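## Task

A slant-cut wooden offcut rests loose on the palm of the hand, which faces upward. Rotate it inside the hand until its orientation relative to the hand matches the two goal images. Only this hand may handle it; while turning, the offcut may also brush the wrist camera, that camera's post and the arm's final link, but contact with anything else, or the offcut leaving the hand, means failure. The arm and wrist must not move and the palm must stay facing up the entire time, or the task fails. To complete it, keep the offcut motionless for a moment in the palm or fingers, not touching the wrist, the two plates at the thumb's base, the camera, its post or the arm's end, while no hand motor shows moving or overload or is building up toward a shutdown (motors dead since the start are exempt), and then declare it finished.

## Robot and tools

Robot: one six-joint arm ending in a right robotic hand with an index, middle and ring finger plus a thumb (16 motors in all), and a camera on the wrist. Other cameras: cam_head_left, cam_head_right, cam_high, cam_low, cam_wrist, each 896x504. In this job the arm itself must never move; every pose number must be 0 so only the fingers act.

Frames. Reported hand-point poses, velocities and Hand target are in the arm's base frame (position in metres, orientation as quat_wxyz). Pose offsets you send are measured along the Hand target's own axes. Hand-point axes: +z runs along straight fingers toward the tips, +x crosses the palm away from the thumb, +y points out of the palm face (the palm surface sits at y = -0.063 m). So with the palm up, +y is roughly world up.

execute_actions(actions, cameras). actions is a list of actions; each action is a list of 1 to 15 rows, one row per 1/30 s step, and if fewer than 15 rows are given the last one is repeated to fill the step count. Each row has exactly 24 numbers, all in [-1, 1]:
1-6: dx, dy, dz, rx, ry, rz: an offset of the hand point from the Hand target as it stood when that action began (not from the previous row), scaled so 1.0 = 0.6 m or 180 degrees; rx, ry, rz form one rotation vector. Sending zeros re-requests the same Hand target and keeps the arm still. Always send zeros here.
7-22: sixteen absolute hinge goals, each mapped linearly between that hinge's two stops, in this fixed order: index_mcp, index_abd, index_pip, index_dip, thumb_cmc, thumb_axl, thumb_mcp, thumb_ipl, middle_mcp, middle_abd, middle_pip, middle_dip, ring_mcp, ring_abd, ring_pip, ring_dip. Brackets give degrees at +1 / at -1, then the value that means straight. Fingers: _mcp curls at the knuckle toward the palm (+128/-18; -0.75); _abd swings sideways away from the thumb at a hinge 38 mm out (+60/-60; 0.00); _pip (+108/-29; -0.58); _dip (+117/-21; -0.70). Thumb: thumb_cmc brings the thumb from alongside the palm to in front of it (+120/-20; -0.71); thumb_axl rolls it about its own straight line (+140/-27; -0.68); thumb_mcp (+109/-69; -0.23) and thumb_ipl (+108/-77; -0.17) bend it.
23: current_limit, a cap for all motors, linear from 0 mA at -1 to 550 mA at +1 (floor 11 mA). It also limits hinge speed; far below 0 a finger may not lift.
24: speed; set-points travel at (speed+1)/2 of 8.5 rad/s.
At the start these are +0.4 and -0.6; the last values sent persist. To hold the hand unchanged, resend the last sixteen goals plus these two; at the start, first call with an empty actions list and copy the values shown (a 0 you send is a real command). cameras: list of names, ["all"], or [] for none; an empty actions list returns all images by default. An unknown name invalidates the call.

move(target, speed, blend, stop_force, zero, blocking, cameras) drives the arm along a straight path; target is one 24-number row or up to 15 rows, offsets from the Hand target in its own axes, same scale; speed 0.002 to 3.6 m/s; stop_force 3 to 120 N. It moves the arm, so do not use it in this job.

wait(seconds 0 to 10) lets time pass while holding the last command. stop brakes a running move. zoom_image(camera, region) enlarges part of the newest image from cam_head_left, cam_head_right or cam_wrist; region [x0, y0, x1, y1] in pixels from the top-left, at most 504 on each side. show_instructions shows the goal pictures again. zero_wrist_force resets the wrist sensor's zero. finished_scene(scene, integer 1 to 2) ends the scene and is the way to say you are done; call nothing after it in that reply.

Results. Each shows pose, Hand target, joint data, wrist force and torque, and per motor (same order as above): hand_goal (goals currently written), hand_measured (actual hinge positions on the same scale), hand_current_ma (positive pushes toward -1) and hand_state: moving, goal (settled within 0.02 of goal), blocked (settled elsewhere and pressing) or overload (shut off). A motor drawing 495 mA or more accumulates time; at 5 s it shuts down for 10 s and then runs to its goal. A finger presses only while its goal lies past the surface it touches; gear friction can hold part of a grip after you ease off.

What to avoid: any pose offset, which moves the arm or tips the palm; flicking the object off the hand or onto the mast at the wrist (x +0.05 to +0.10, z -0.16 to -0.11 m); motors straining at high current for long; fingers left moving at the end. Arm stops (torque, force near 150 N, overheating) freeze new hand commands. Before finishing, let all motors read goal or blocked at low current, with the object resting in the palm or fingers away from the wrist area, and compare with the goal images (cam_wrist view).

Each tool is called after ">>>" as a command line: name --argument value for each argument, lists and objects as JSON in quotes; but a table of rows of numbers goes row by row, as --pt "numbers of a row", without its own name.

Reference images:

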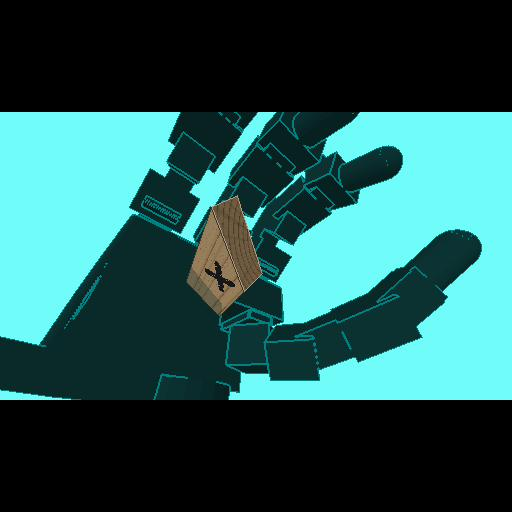

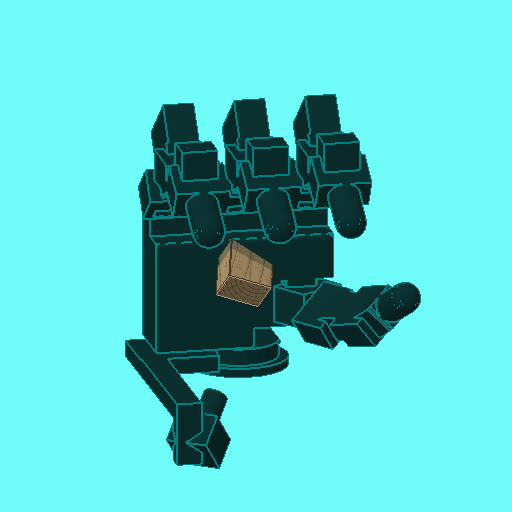

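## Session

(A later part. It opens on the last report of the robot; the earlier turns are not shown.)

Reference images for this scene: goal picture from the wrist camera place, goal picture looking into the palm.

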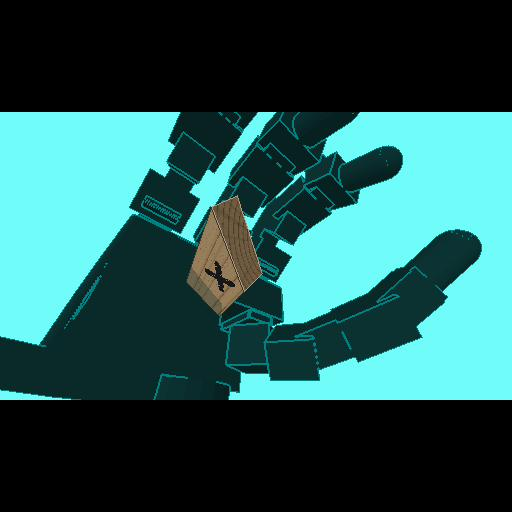

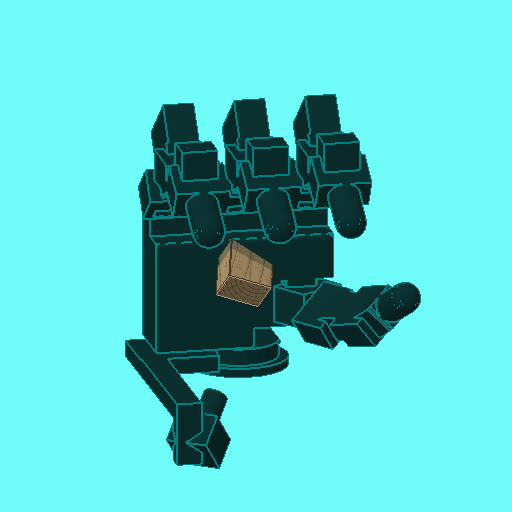

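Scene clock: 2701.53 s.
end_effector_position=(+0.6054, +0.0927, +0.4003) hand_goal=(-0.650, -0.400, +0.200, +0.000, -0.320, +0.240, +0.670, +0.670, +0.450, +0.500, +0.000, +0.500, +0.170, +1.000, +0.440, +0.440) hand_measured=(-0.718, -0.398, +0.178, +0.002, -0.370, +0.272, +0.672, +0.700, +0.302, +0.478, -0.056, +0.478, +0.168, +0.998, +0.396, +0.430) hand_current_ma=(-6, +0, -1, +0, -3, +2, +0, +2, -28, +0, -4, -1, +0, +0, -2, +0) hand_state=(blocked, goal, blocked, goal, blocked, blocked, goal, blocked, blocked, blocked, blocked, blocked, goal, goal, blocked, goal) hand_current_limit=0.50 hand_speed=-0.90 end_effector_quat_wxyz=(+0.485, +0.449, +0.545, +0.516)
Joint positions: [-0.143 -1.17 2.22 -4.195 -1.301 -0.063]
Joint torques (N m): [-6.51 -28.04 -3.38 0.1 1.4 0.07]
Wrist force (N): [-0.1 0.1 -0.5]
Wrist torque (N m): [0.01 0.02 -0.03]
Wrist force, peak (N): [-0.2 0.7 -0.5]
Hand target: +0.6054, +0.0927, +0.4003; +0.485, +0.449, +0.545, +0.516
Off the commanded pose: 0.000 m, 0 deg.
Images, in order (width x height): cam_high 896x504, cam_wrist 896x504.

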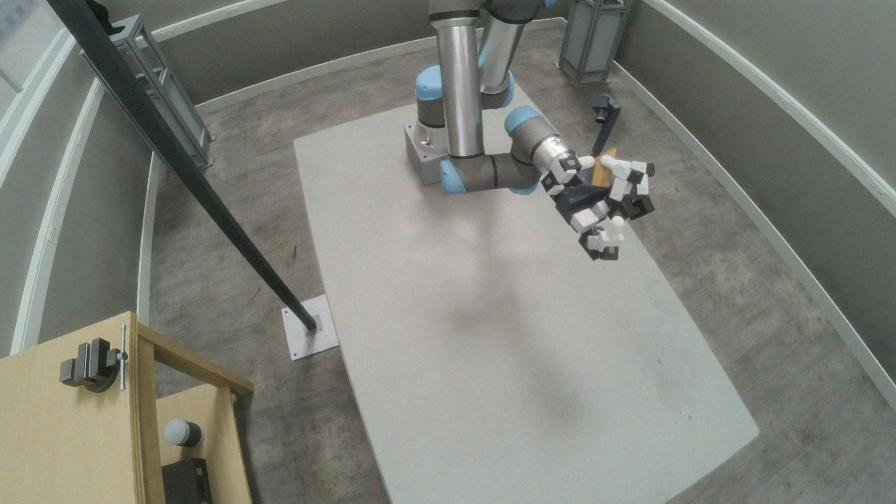

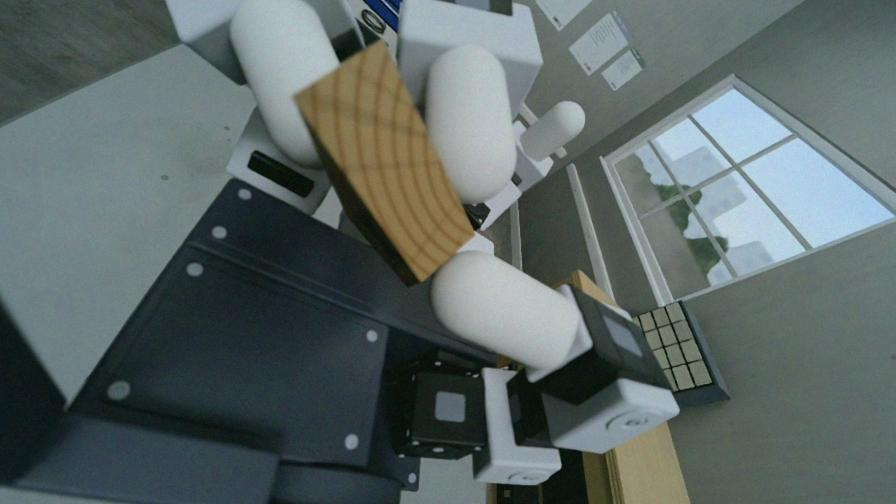

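>>> wait --seconds 0 --cameras '["cam_low","cam_head_left","cam_head_right"]'

>>> zoom_image --camera "cam_low" --region '[270, 0, 430, 100]'

>>> zoom_image --camera "cam_head_left" --region '[290, 175, 410, 295]'

>>> zoom_image --camera "cam_head_right" --region '[270, 170, 390, 290]'

Scene clock: 2753.60 s.
end_effector_position=(+0.6054, +0.0927, +0.4003) hand_goal=(-0.650, -0.400, +0.200, +0.000, -0.320, +0.240, +0.670, +0.670, +0.450, +0.500, +0.000, +0.500, +0.170, +1.000, +0.440, +0.440) hand_measured=(-0.718, -0.398, +0.178, +0.002, -0.370, +0.272, +0.672, +0.700, +0.302, +0.478, -0.056, +0.478, +0.168, +0.998, +0.396, +0.430) hand_current_ma=(-6, +0, -1, +0, -3, +2, +0, +2, -28, +0, -4, -1, +0, +0, -2, +0) hand_state=(blocked, goal, blocked, goal, blocked, blocked, goal, blocked, blocked, blocked, blocked, blocked, goal, goal, blocked, goal) hand_current_limit=0.50 hand_speed=-0.90 end_effector_quat_wxyz=(+0.485, +0.449, +0.545, +0.516)
Joint positions: [-0.143 -1.17 2.22 -4.195 -1.301 -0.063]
Joint torques (N m): [-7.47 -28.39 -4.02 -0.08 1.37 0.22]
Wrist force (N): [0.1 0.4 -0.5]
Wrist torque (N m): [0.05 0.00 -0.01]
Wrist force, peak (N): [-0.1 0.4 -0.7]
Hand target: +0.6054, +0.0927, +0.4003; +0.485, +0.449, +0.545, +0.516
Off the commanded pose: 0.000 m, 0 deg.
Images, in order (width x height): cam_head_left 896x504, cam_head_right 896x504, cam_low 896x504.

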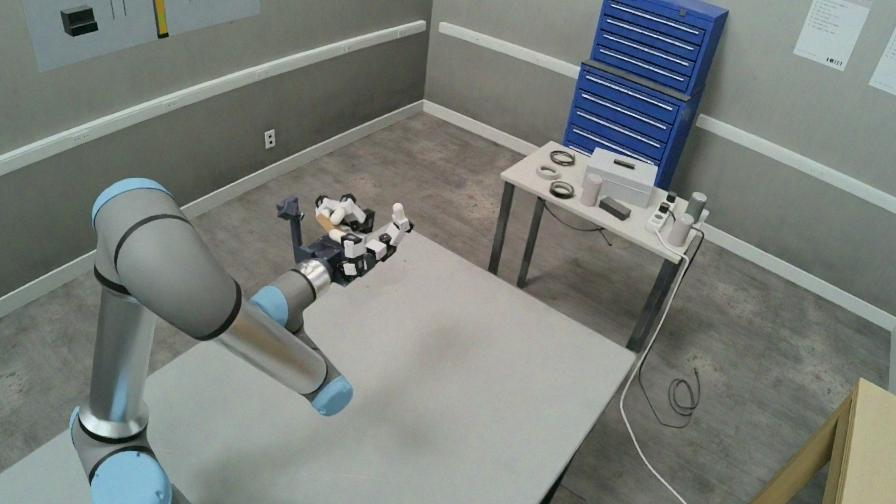

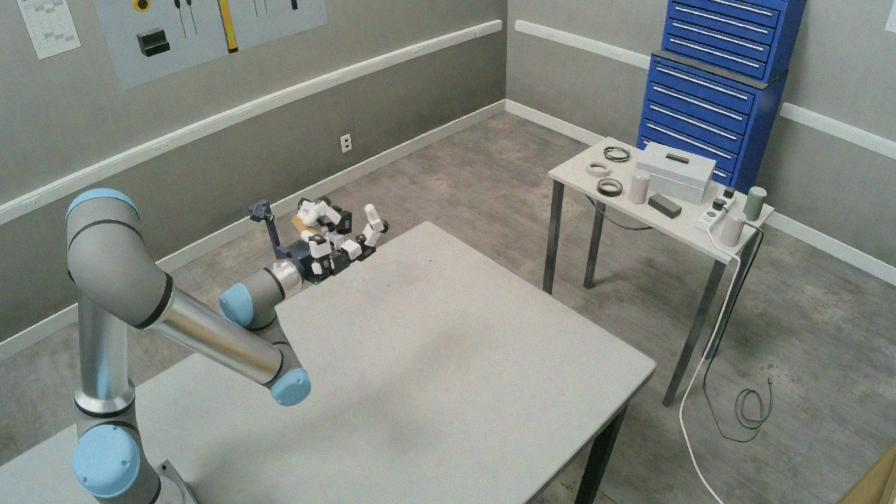

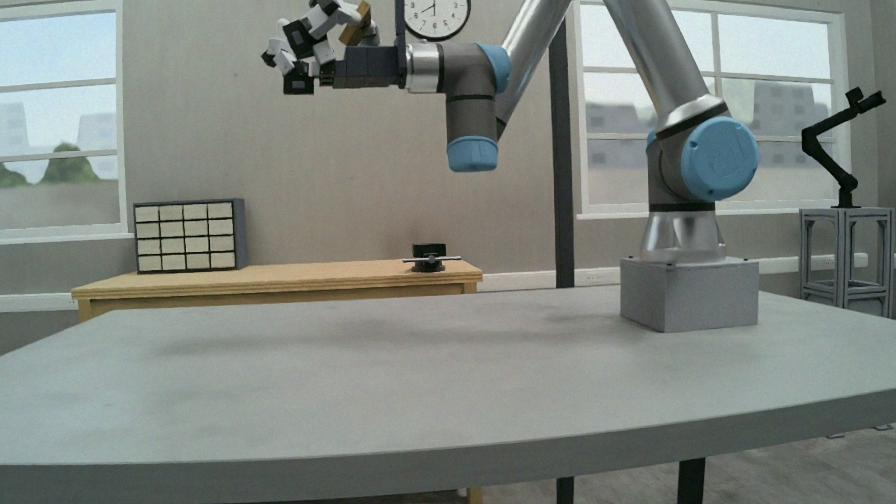

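Scaled by 3.150 from the camera's 896x504 image, which has a finer 1280x720 frame.

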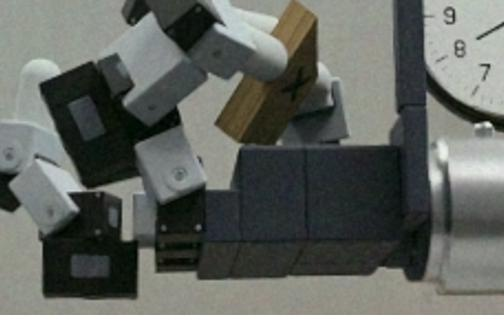

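Scaled by 4.200 from the camera's 896x504 image, which has a finer 1280x720 frame.

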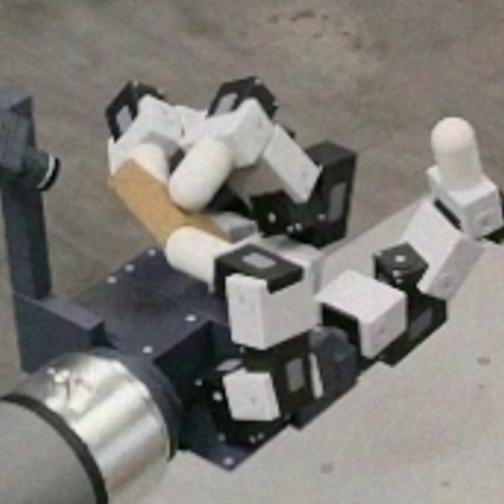

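Scaled by 4.200 from the camera's 896x504 image, which has a finer 1280x720 frame.

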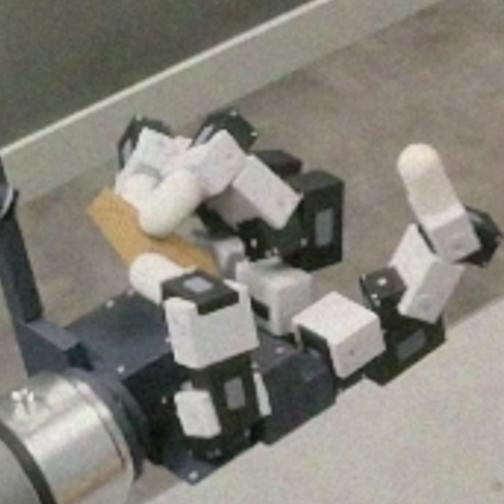

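>>> wait --seconds 0 --cameras '["cam_wrist","cam_low"]'

>>> zoom_image --camera "cam_wrist" --region '[250, 20, 500, 380]'

>>> zoom_image --camera "cam_low" --region '[270, 0, 430, 100]'

Scene clock: 2816.60 s.
end_effector_position=(+0.6054, +0.0927, +0.4003) hand_goal=(-0.650, -0.400, +0.200, +0.000, -0.320, +0.240, +0.670, +0.670, +0.450, +0.500, +0.000, +0.500, +0.170, +1.000, +0.440, +0.440) hand_measured=(-0.718, -0.398, +0.178, +0.002, -0.370, +0.272, +0.672, +0.700, +0.302, +0.478, -0.056, +0.478, +0.168, +0.998, +0.396, +0.430) hand_current_ma=(-6, +0, -1, +0, -3, +2, +0, +2, -28, +0, -4, -1, +0, +0, -2, +0) hand_state=(blocked, goal, blocked, goal, blocked, blocked, goal, blocked, blocked, blocked, blocked, blocked, goal, goal, blocked, goal) hand_current_limit=0.50 hand_speed=-0.90 end_effector_quat_wxyz=(+0.485, +0.449, +0.545, +0.516)
Joint positions: [-0.143 -1.17 2.22 -4.195 -1.301 -0.063]
Joint torques (N m): [-7.43 -27.59 -3.71 0.03 1.51 0.25]
Wrist force (N): [-0.1 0.1 -0.6]
Wrist torque (N m): [0.01 0.02 -0.03]
Wrist force, peak (N): [-0.1 0.3 -0.7]
Hand target: +0.6054, +0.0927, +0.4003; +0.485, +0.449, +0.545, +0.516
Off the commanded pose: 0.000 m, 0 deg.
Images, in order (width x height): cam_low 896x504, cam_wrist 896x504.

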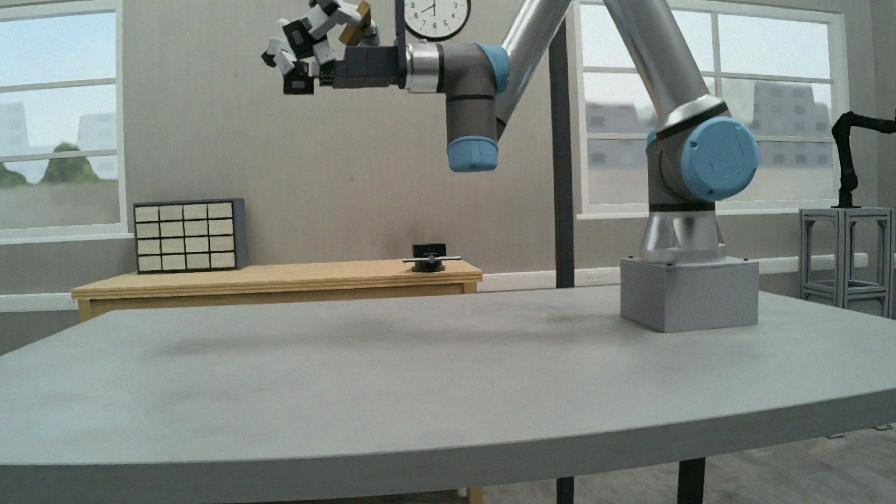

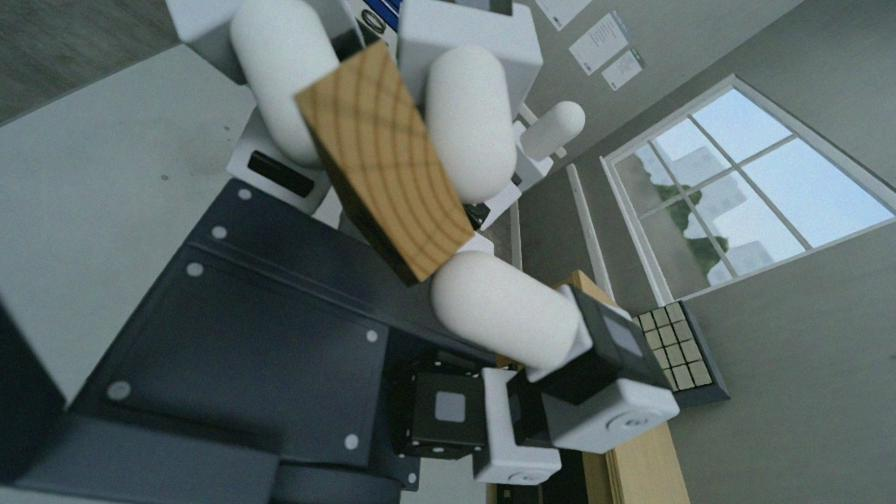

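Scaled by 1.400 from the camera's 896x504 image, which has a finer 1280x720 frame.

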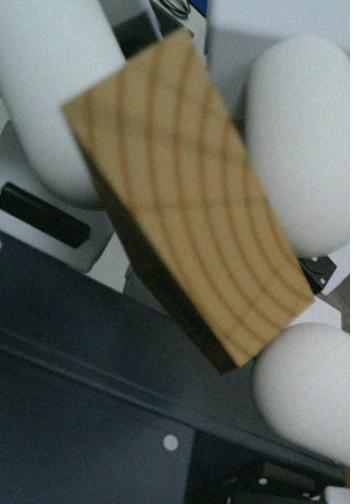

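Scaled by 3.150 from the camera's 896x504 image, which has a finer 1280x720 frame.

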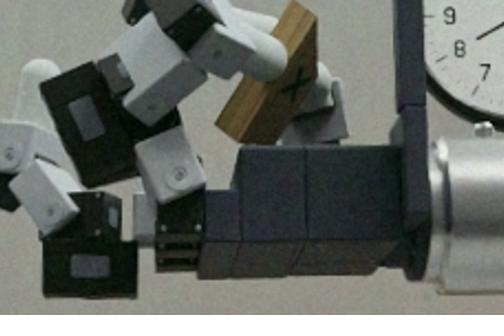

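>>> execute_actions --actions '[[[0,0,0,0,0,0,-0.65,-0.4,0.2,0.0,-0.32,0.24,0.67,0.67,0.1,0.5,0.0,0.5,0.17,1.0,0.44,0.44,0.5,-0.8]],[[0,0,0,0,0,0,-0.65,-0.4,0.2,0.0,-0.32,0.24,0.67,0.67,-0.1,0.2,0.0,0.5,0.17,1.0,0.44,0.44,0.5,-0.8]],[[0,0,0,0,0,0,-0.65,-0.4,0.2,0.0,-0.32,0.24,0.67,0.67,-0.6,0.2,0.2,0.3,0.17,1.0,0.44,0.44,0.5,-0.7]],[[0,0,0,0,0,0,-0.65,-0.4,0.2,0.0,-0.32,0.24,0.67,0.67,-0.6,0.2,0.2,0.3,0.17,1.0,0.44,0.44,0.5,-0.7]]]' --cameras '["cam_wrist","cam_low"]'

>>> zoom_image --camera "cam_low" --region '[270, 0, 430, 100]'

Scene clock: 2866.10 s.
end_effector_position=(+0.6054, +0.0927, +0.4003) hand_goal=(-0.650, -0.400, +0.200, +0.000, -0.320, +0.240, +0.670, +0.670, -0.600, +0.200, +0.200, +0.300, +0.170, +1.000, +0.440, +0.440) hand_measured=(-0.718, -0.398, +0.178, +0.002, -0.370, +0.268, +0.670, +0.696, -0.624, +0.218, +0.184, +0.312, +0.158, +0.998, +0.396, +0.430) hand_current_ma=(-6, +0, -1, +0, -3, +2, +0, +2, -1, +0, +0, +0, +0, +0, -2, +0) hand_state=(blocked, goal, blocked, goal, blocked, blocked, goal, blocked, blocked, goal, goal, goal, goal, goal, blocked, goal) hand_current_limit=0.50 hand_speed=-0.70 end_effector_quat_wxyz=(+0.485, +0.449, +0.545, +0.516)
Joint positions: [-0.143 -1.17 2.22 -4.195 -1.301 -0.063]
Joint torques (N m): [-7.56 -27.7 -4.32 0.04 1.3 0.3]
Wrist force (N): [0.1 0.1 -0.5]
Wrist torque (N m): [0.06 0.00 -0.01]
Wrist force, peak (N): [0.0 0.3 -0.8]
Hand target: +0.6054, +0.0927, +0.4003; +0.485, +0.449, +0.545, +0.516
Off the commanded pose: 0.000 m, 0 deg.
Images, in order (width x height): cam_low 896x504, cam_wrist 896x504.

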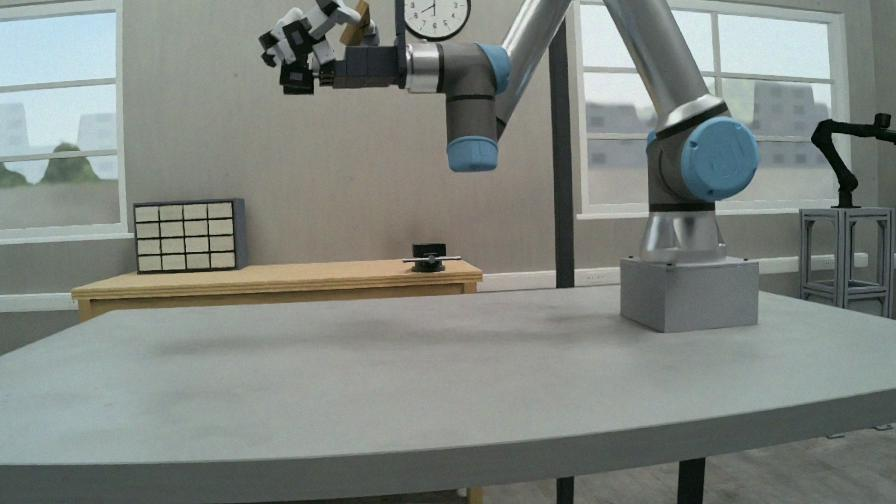

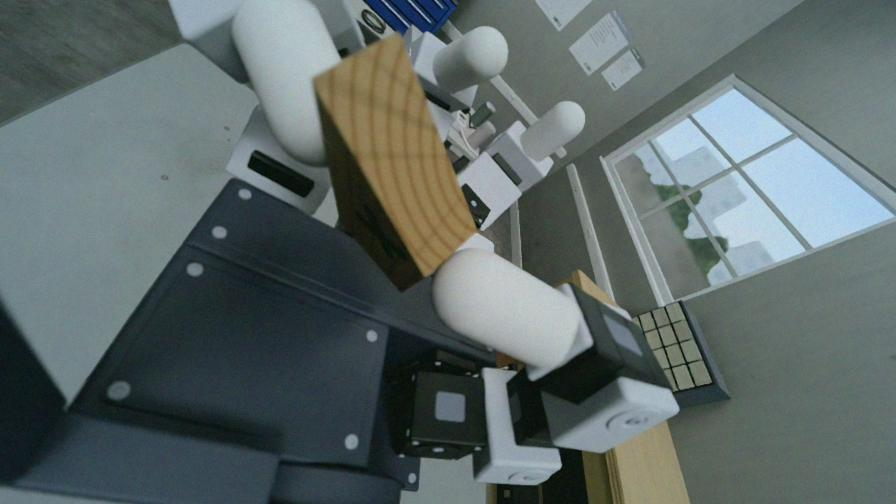

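Scaled by 3.150 from the camera's 896x504 image, which has a finer 1280x720 frame.

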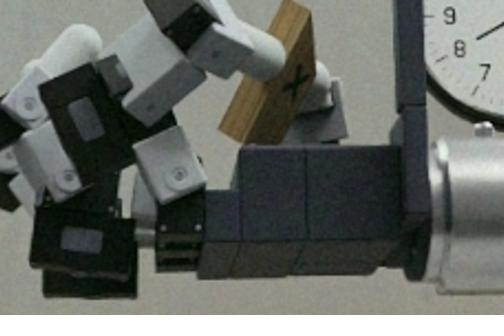

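>>> wait --seconds 0 --cameras '["cam_head_left","cam_high","cam_head_right","cam_wrist","cam_low"]'

>>> zoom_image --camera "cam_high" --region '[545, 120, 665, 240]'

>>> zoom_image --camera "cam_head_left" --region '[290, 175, 410, 295]'

>>> zoom_image --camera "cam_head_right" --region '[270, 170, 390, 290]'

>>> zoom_image --camera "cam_wrist" --region '[250, 20, 500, 380]'

Scene clock: 2950.00 s.
end_effector_position=(+0.6054, +0.0927, +0.4003) hand_goal=(-0.650, -0.400, +0.200, +0.000, -0.320, +0.240, +0.670, +0.670, -0.600, +0.200, +0.200, +0.300, +0.170, +1.000, +0.440, +0.440) hand_measured=(-0.718, -0.398, +0.178, +0.002, -0.370, +0.268, +0.670, +0.696, -0.624, +0.218, +0.184, +0.312, +0.158, +0.998, +0.396, +0.430) hand_current_ma=(-6, +0, -1, +0, -3, +2, +0, +2, -1, +0, +0, +0, +0, +0, -2, +0) hand_state=(blocked, goal, blocked, goal, blocked, blocked, goal, blocked, blocked, goal, goal, goal, goal, goal, blocked, goal) hand_current_limit=0.50 hand_speed=-0.70 end_effector_quat_wxyz=(+0.485, +0.449, +0.545, +0.516)
Joint positions: [-0.143 -1.17 2.22 -4.195 -1.301 -0.063]
Joint torques (N m): [-7.7 -27.98 -3.77 0.05 1.51 0.29]
Wrist force (N): [0.0 0.3 -0.5]
Wrist torque (N m): [0.08 0.00 -0.01]
Wrist force, peak (N): [0.0 0.7 -0.4]
Hand target: +0.6054, +0.0927, +0.4003; +0.485, +0.449, +0.545, +0.516
Off the commanded pose: 0.000 m, 0 deg.

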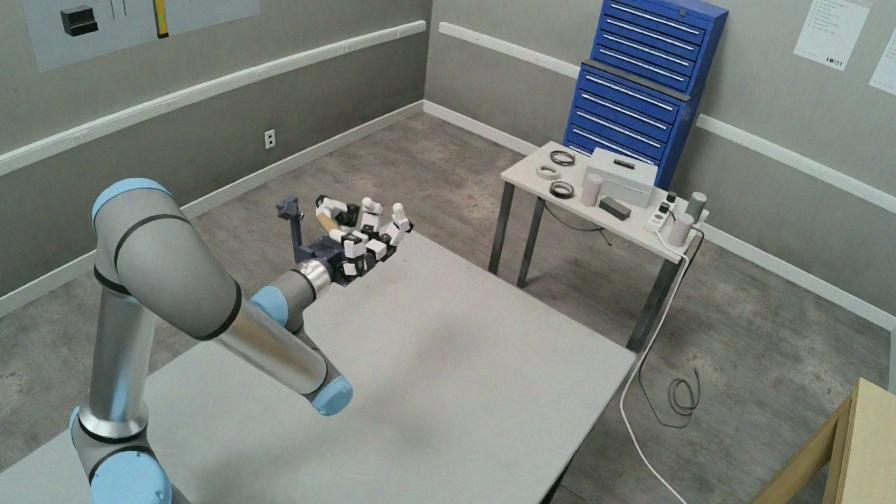

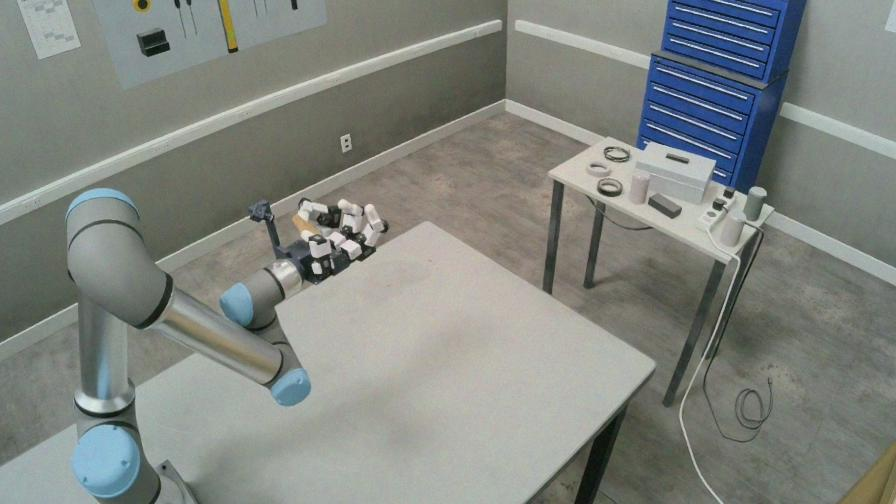

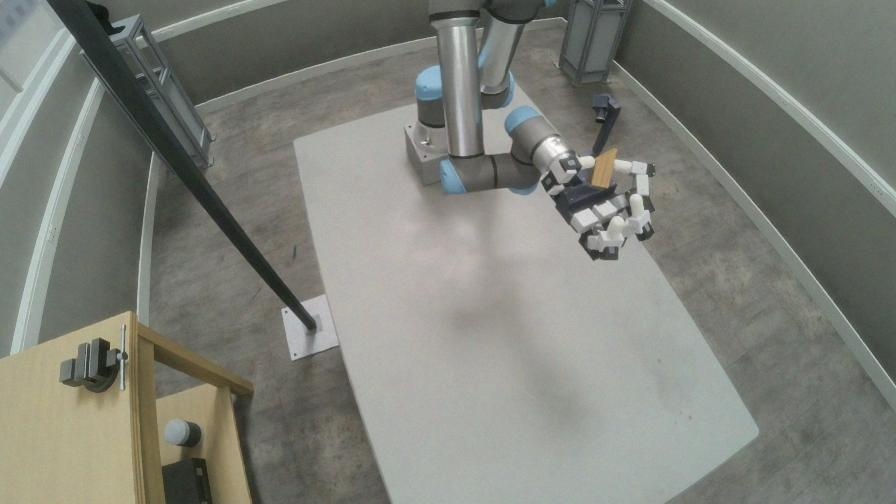

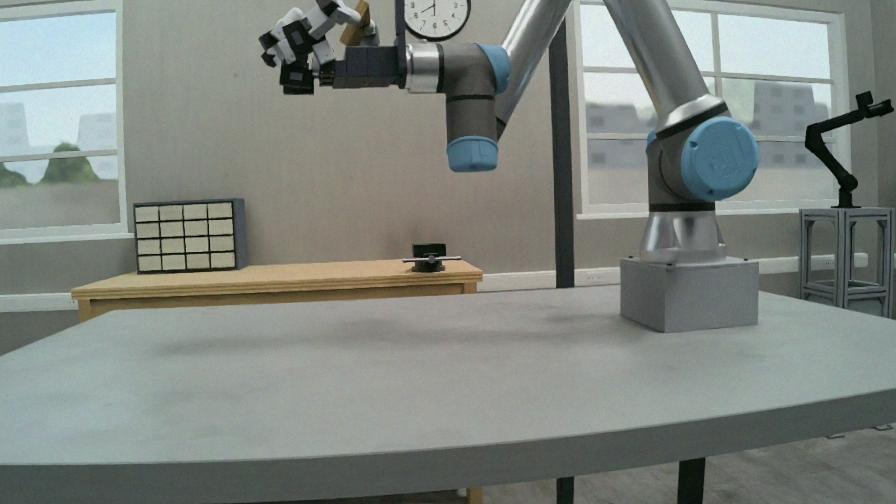

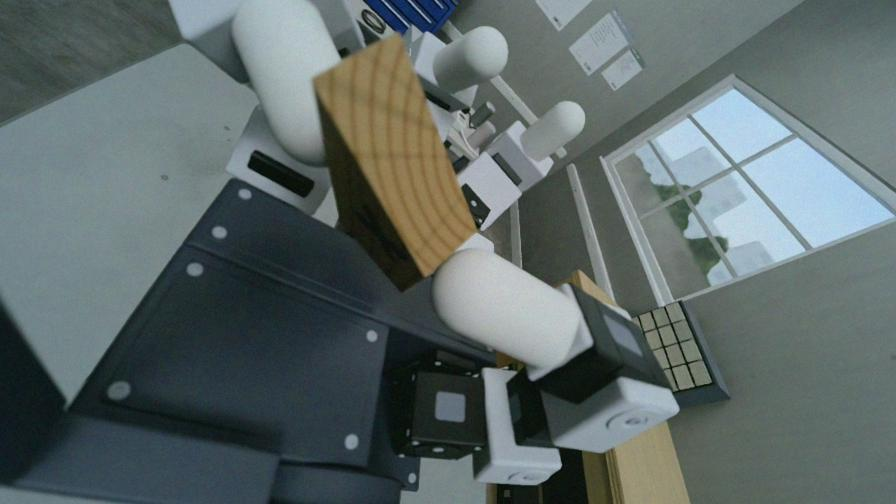

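Scaled by 4.200 from the camera's 896x504 image, which has a finer 1280x720 frame.

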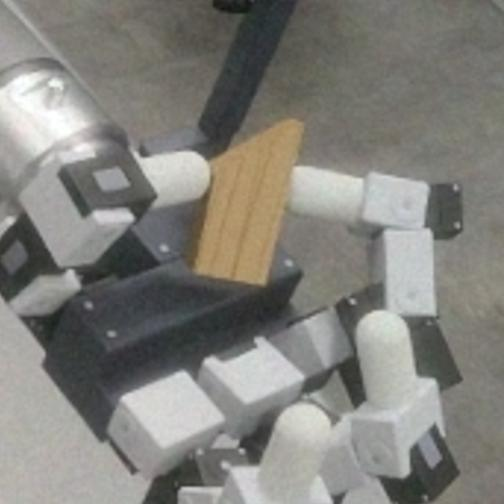

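Scaled by 4.200 from the camera's 896x504 image, which has a finer 1280x720 frame.

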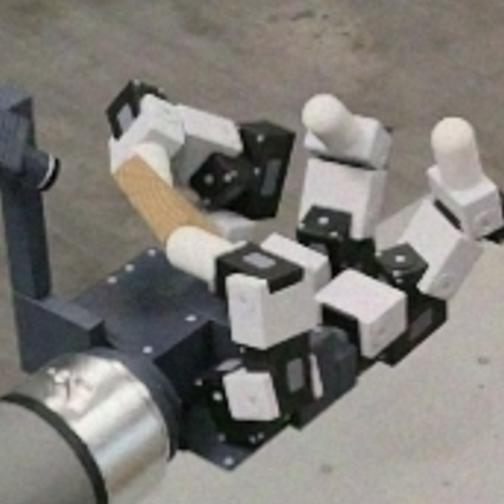

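Scaled by 4.200 from the camera's 896x504 image, which has a finer 1280x720 frame.

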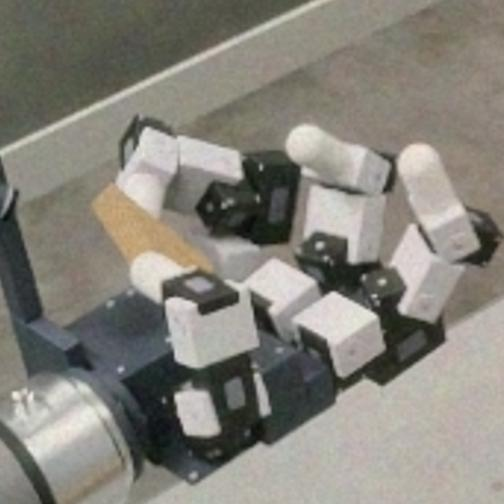

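Scaled by 1.400 from the camera's 896x504 image, which has a finer 1280x720 frame.

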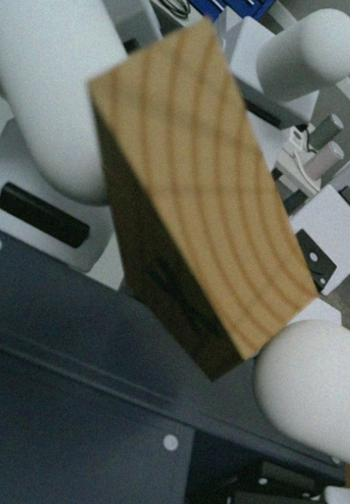

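>>> execute_actions --actions '[[[0,0,0,0,0,0,-0.65,-0.4,0.2,0.0,-0.32,0.24,0.67,0.67,-0.6,0.2,0.94,0.14,0.17,1.0,0.44,0.44,0.5,-0.6]],[[0,0,0,0,0,0,-0.65,-0.4,0.2,0.0,-0.32,0.24,0.67,0.67,-0.6,0.2,0.94,0.14,0.17,1.0,0.44,0.44,0.5,-0.6]],[[0,0,0,0,0,0,-0.65,-0.4,0.2,0.0,-0.32,0.24,0.67,0.67,-0.4,0.2,0.94,0.14,0.17,1.0,0.44,0.44,0.5,-0.8]],[[0,0,0,0,0,0,-0.65,-0.4,0.2,0.0,-0.32,0.24,0.67,0.67,-0.33,0.2,0.94,0.14,0.17,1.0,0.44,0.44,0.5,-0.9]]]' --cameras '["cam_wrist","cam_low"]'

>>> zoom_image --camera "cam_low" --region '[270, 0, 430, 100]'

>>> zoom_image --camera "cam_wrist" --region '[250, 20, 500, 380]'

Scene clock: 3005.30 s.
end_effector_position=(+0.6054, +0.0927, +0.4003) hand_goal=(-0.650, -0.400, +0.200, +0.000, -0.320, +0.240, +0.670, +0.670, -0.330, +0.200, +0.940, +0.140, +0.170, +1.000, +0.440, +0.440) hand_measured=(-0.718, -0.398, +0.178, +0.002, -0.370, +0.268, +0.670, +0.696, -0.384, +0.216, +0.934, +0.152, +0.158, +0.998, +0.396, +0.430) hand_current_ma=(-6, +0, -1, +0, -3, +2, +0, +2, -4, +0, +0, +0, +0, +0, -2, +0) hand_state=(blocked, goal, blocked, goal, blocked, blocked, goal, blocked, blocked, goal, goal, goal, goal, goal, blocked, goal) hand_current_limit=0.50 hand_speed=-0.90 end_effector_quat_wxyz=(+0.485, +0.449, +0.545, +0.516)
Joint positions: [-0.143 -1.17 2.22 -4.195 -1.301 -0.063]
Joint torques (N m): [-7.6 -27.51 -4.18 -0.05 1.6 0.45]
Wrist force (N): [-0.3 0.2 -0.3]
Wrist torque (N m): [0.04 0.04 -0.04]
Wrist force, peak (N): [-0.3 0.4 -0.8]
Hand target: +0.6054, +0.0927, +0.4003; +0.485, +0.449, +0.545, +0.516
Off the commanded pose: 0.000 m, 0 deg.
Images, in order (width x height): cam_low 896x504, cam_wrist 896x504.

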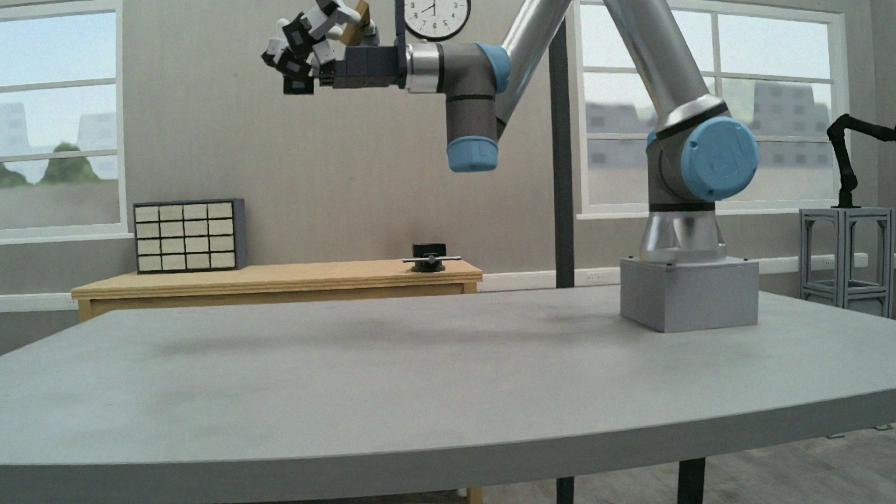

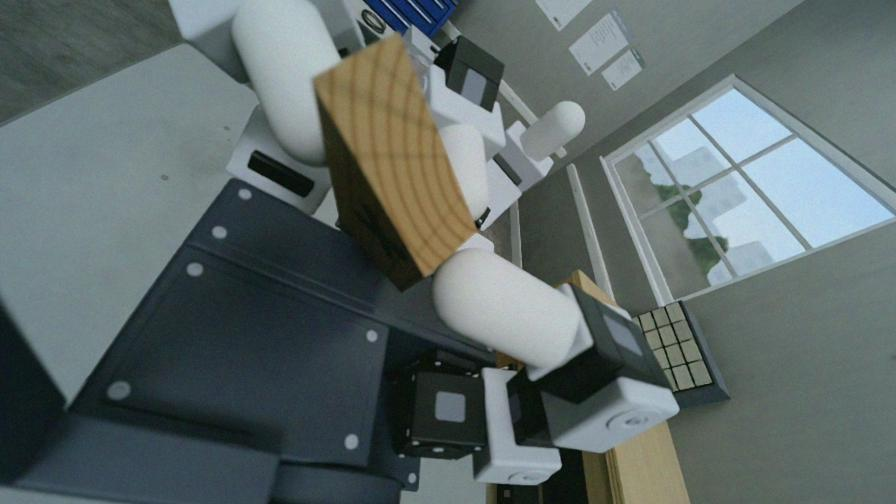

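Scaled by 3.150 from the camera's 896x504 image, which has a finer 1280x720 frame.

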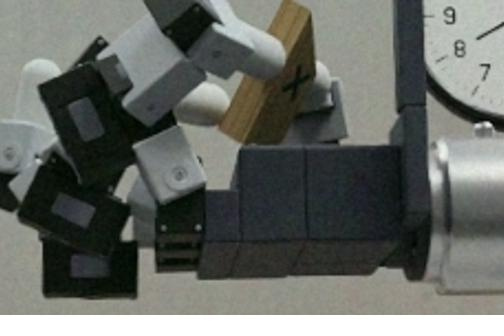

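Scaled by 1.400 from the camera's 896x504 image, which has a finer 1280x720 frame.

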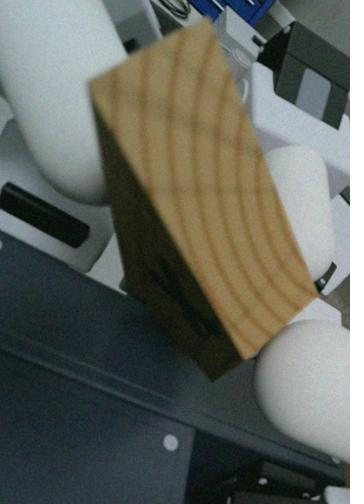

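>>> execute_actions --actions '[[[0,0,0,0,0,0,-0.65,-0.4,0.2,0.0,-0.32,0.24,0.67,0.67,-0.28,0.2,0.94,0.14,0.17,1.0,0.44,0.44,0.5,-0.9]],[[0,0,0,0,0,0,-0.65,-0.4,0.2,0.0,-0.32,0.24,0.67,0.67,-0.24,0.2,0.94,0.14,0.17,1.0,0.44,0.44,0.5,-0.92]]]' --cameras '["cam_wrist","cam_low"]'

>>> zoom_image --camera "cam_wrist" --region '[250, 20, 500, 380]'

>>> zoom_image --camera "cam_low" --region '[270, 0, 430, 100]'

Scene clock: 3019.47 s.
end_effector_position=(+0.6054, +0.0927, +0.4003) hand_goal=(-0.650, -0.400, +0.200, +0.000, -0.320, +0.240, +0.670, +0.670, -0.240, +0.200, +0.940, +0.140, +0.170, +1.000, +0.440, +0.440) hand_measured=(-0.718, -0.398, +0.178, +0.002, -0.370, +0.268, +0.670, +0.696, -0.290, +0.216, +0.936, +0.152, +0.158, +0.998, +0.396, +0.430) hand_current_ma=(-6, +0, -1, +0, -3, +2, +0, +2, -4, +0, +0, +0, +0, +0, -2, +0) hand_state=(blocked, goal, blocked, goal, blocked, blocked, goal, blocked, blocked, goal, goal, goal, goal, goal, blocked, goal) hand_current_limit=0.50 hand_speed=-0.92 end_effector_quat_wxyz=(+0.485, +0.449, +0.545, +0.516)
Joint positions: [-0.143 -1.17 2.22 -4.195 -1.301 -0.063]
Joint torques (N m): [-7.31 -28.57 -4.8 -0.13 1.64 0.44]
Wrist force (N): [-0.1 0.4 -0.4]
Wrist torque (N m): [0.07 0.01 -0.01]
Wrist force, peak (N): [0.0 0.5 -0.8]
Hand target: +0.6054, +0.0927, +0.4003; +0.485, +0.449, +0.545, +0.516
Off the commanded pose: 0.000 m, 0 deg.
Images, in order (width x height): cam_low 896x504, cam_wrist 896x504.

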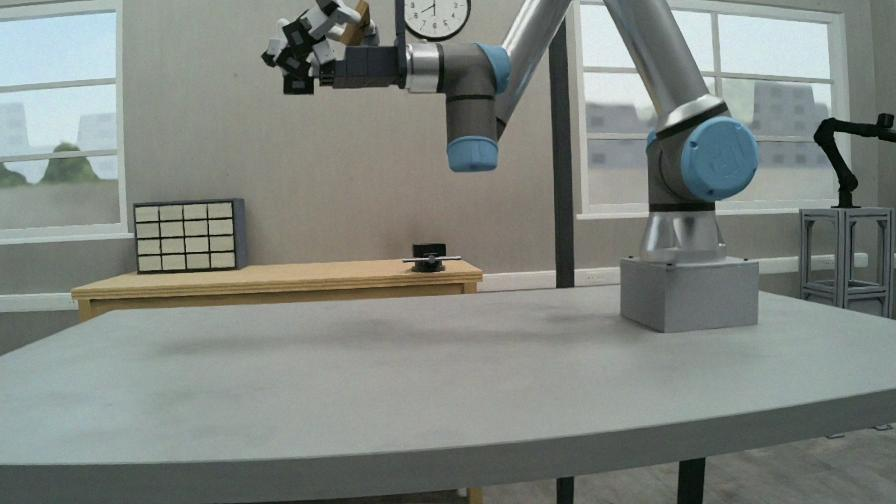

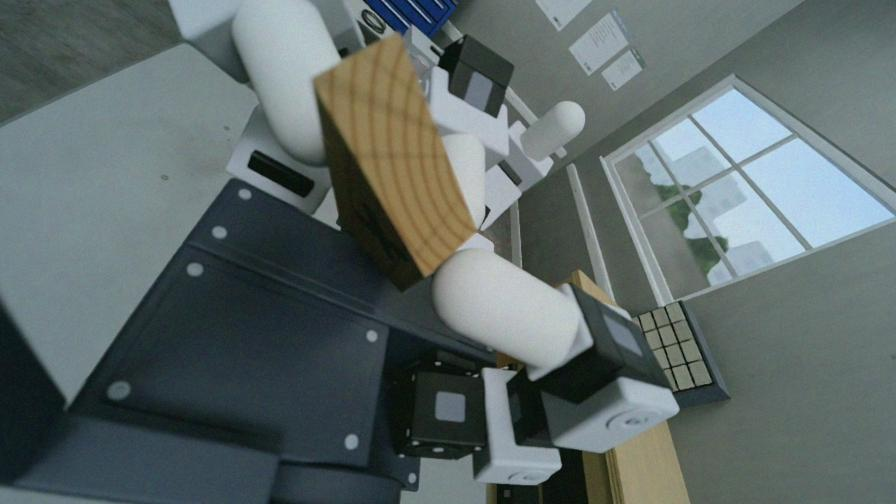

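Scaled by 1.400 from the camera's 896x504 image, which has a finer 1280x720 frame.

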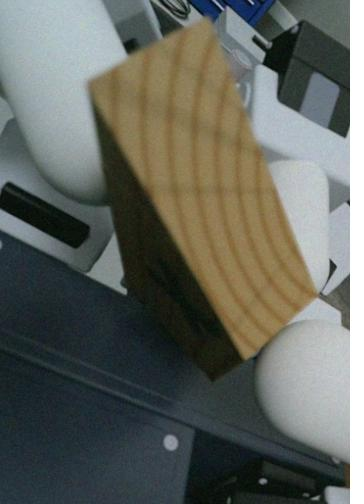

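Scaled by 3.150 from the camera's 896x504 image, which has a finer 1280x720 frame.

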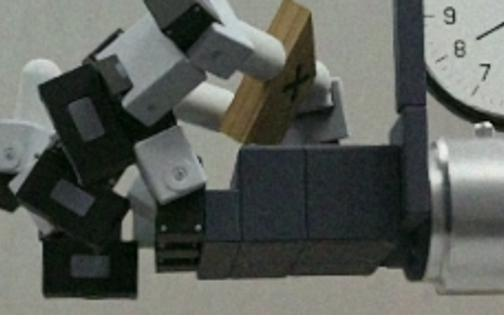

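>>> execute_actions --actions '[[[0,0,0,0,0,0,-0.65,-0.4,0.2,0.0,-0.32,0.24,0.67,0.67,-0.20,0.2,0.94,0.14,0.17,1.0,0.44,0.44,0.5,-0.92]],[[0,0,0,0,0,0,-0.65,-0.4,0.2,0.0,-0.32,0.24,0.67,0.67,-0.16,0.2,0.94,0.14,0.17,1.0,0.44,0.44,0.5,-0.92]]]' --cameras '["cam_wrist","cam_low"]'

>>> zoom_image --camera "cam_wrist" --region '[250, 20, 500, 380]'

>>> zoom_image --camera "cam_low" --region '[270, 0, 430, 100]'

Scene clock: 3027.87 s.
end_effector_position=(+0.6054, +0.0927, +0.4003) hand_goal=(-0.650, -0.400, +0.200, +0.000, -0.320, +0.240, +0.670, +0.670, -0.160, +0.200, +0.940, +0.140, +0.170, +1.000, +0.440, +0.440) hand_measured=(-0.718, -0.398, +0.178, +0.002, -0.370, +0.268, +0.670, +0.696, -0.206, +0.216, +0.936, +0.152, +0.158, +0.998, +0.396, +0.430) hand_current_ma=(-6, +0, -1, +0, -3, +2, +0, +2, -3, +0, +0, +0, +0, +0, -2, +0) hand_state=(blocked, goal, blocked, goal, blocked, blocked, goal, blocked, blocked, goal, goal, goal, goal, goal, blocked, goal) hand_current_limit=0.50 hand_speed=-0.92 end_effector_quat_wxyz=(+0.485, +0.449, +0.545, +0.516)
Joint positions: [-0.143 -1.17 2.22 -4.195 -1.301 -0.063]
Joint torques (N m): [-7.39 -29.09 -4.17 -0.03 1.47 0.47]
Wrist force (N): [-0.2 0.1 -0.5]
Wrist torque (N m): [0.03 0.03 -0.03]
Wrist force, peak (N): [0.3 0.2 -0.8]
Hand target: +0.6054, +0.0927, +0.4003; +0.485, +0.449, +0.545, +0.516
Off the commanded pose: 0.000 m, 0 deg.
Images, in order (width x height): cam_low 896x504, cam_wrist 896x504.

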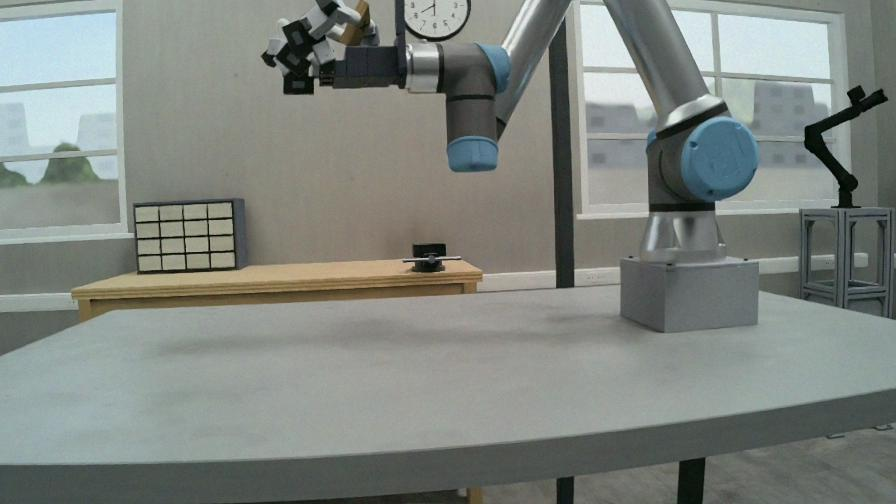

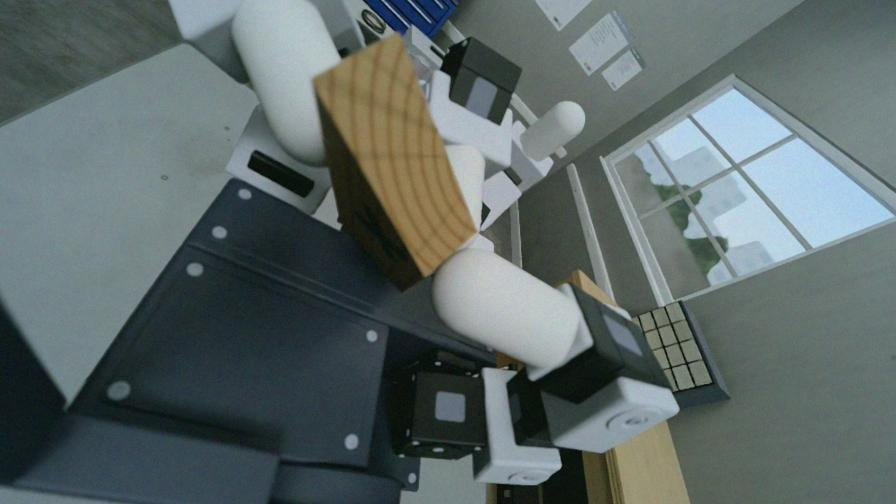

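Scaled by 1.400 from the camera's 896x504 image, which has a finer 1280x720 frame.

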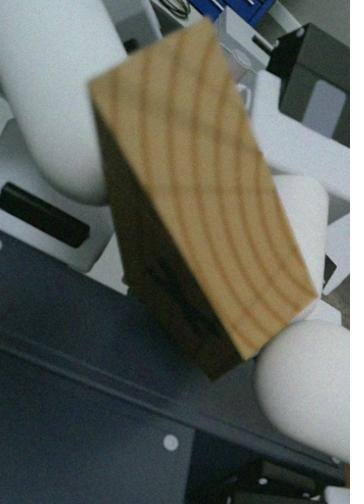

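Scaled by 3.150 from the camera's 896x504 image, which has a finer 1280x720 frame.

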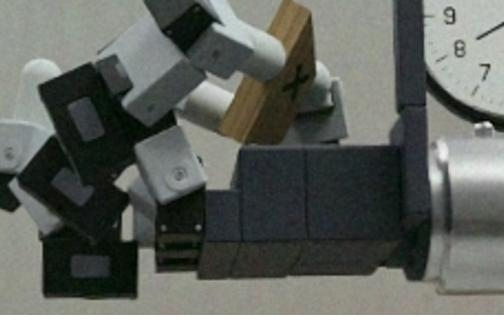

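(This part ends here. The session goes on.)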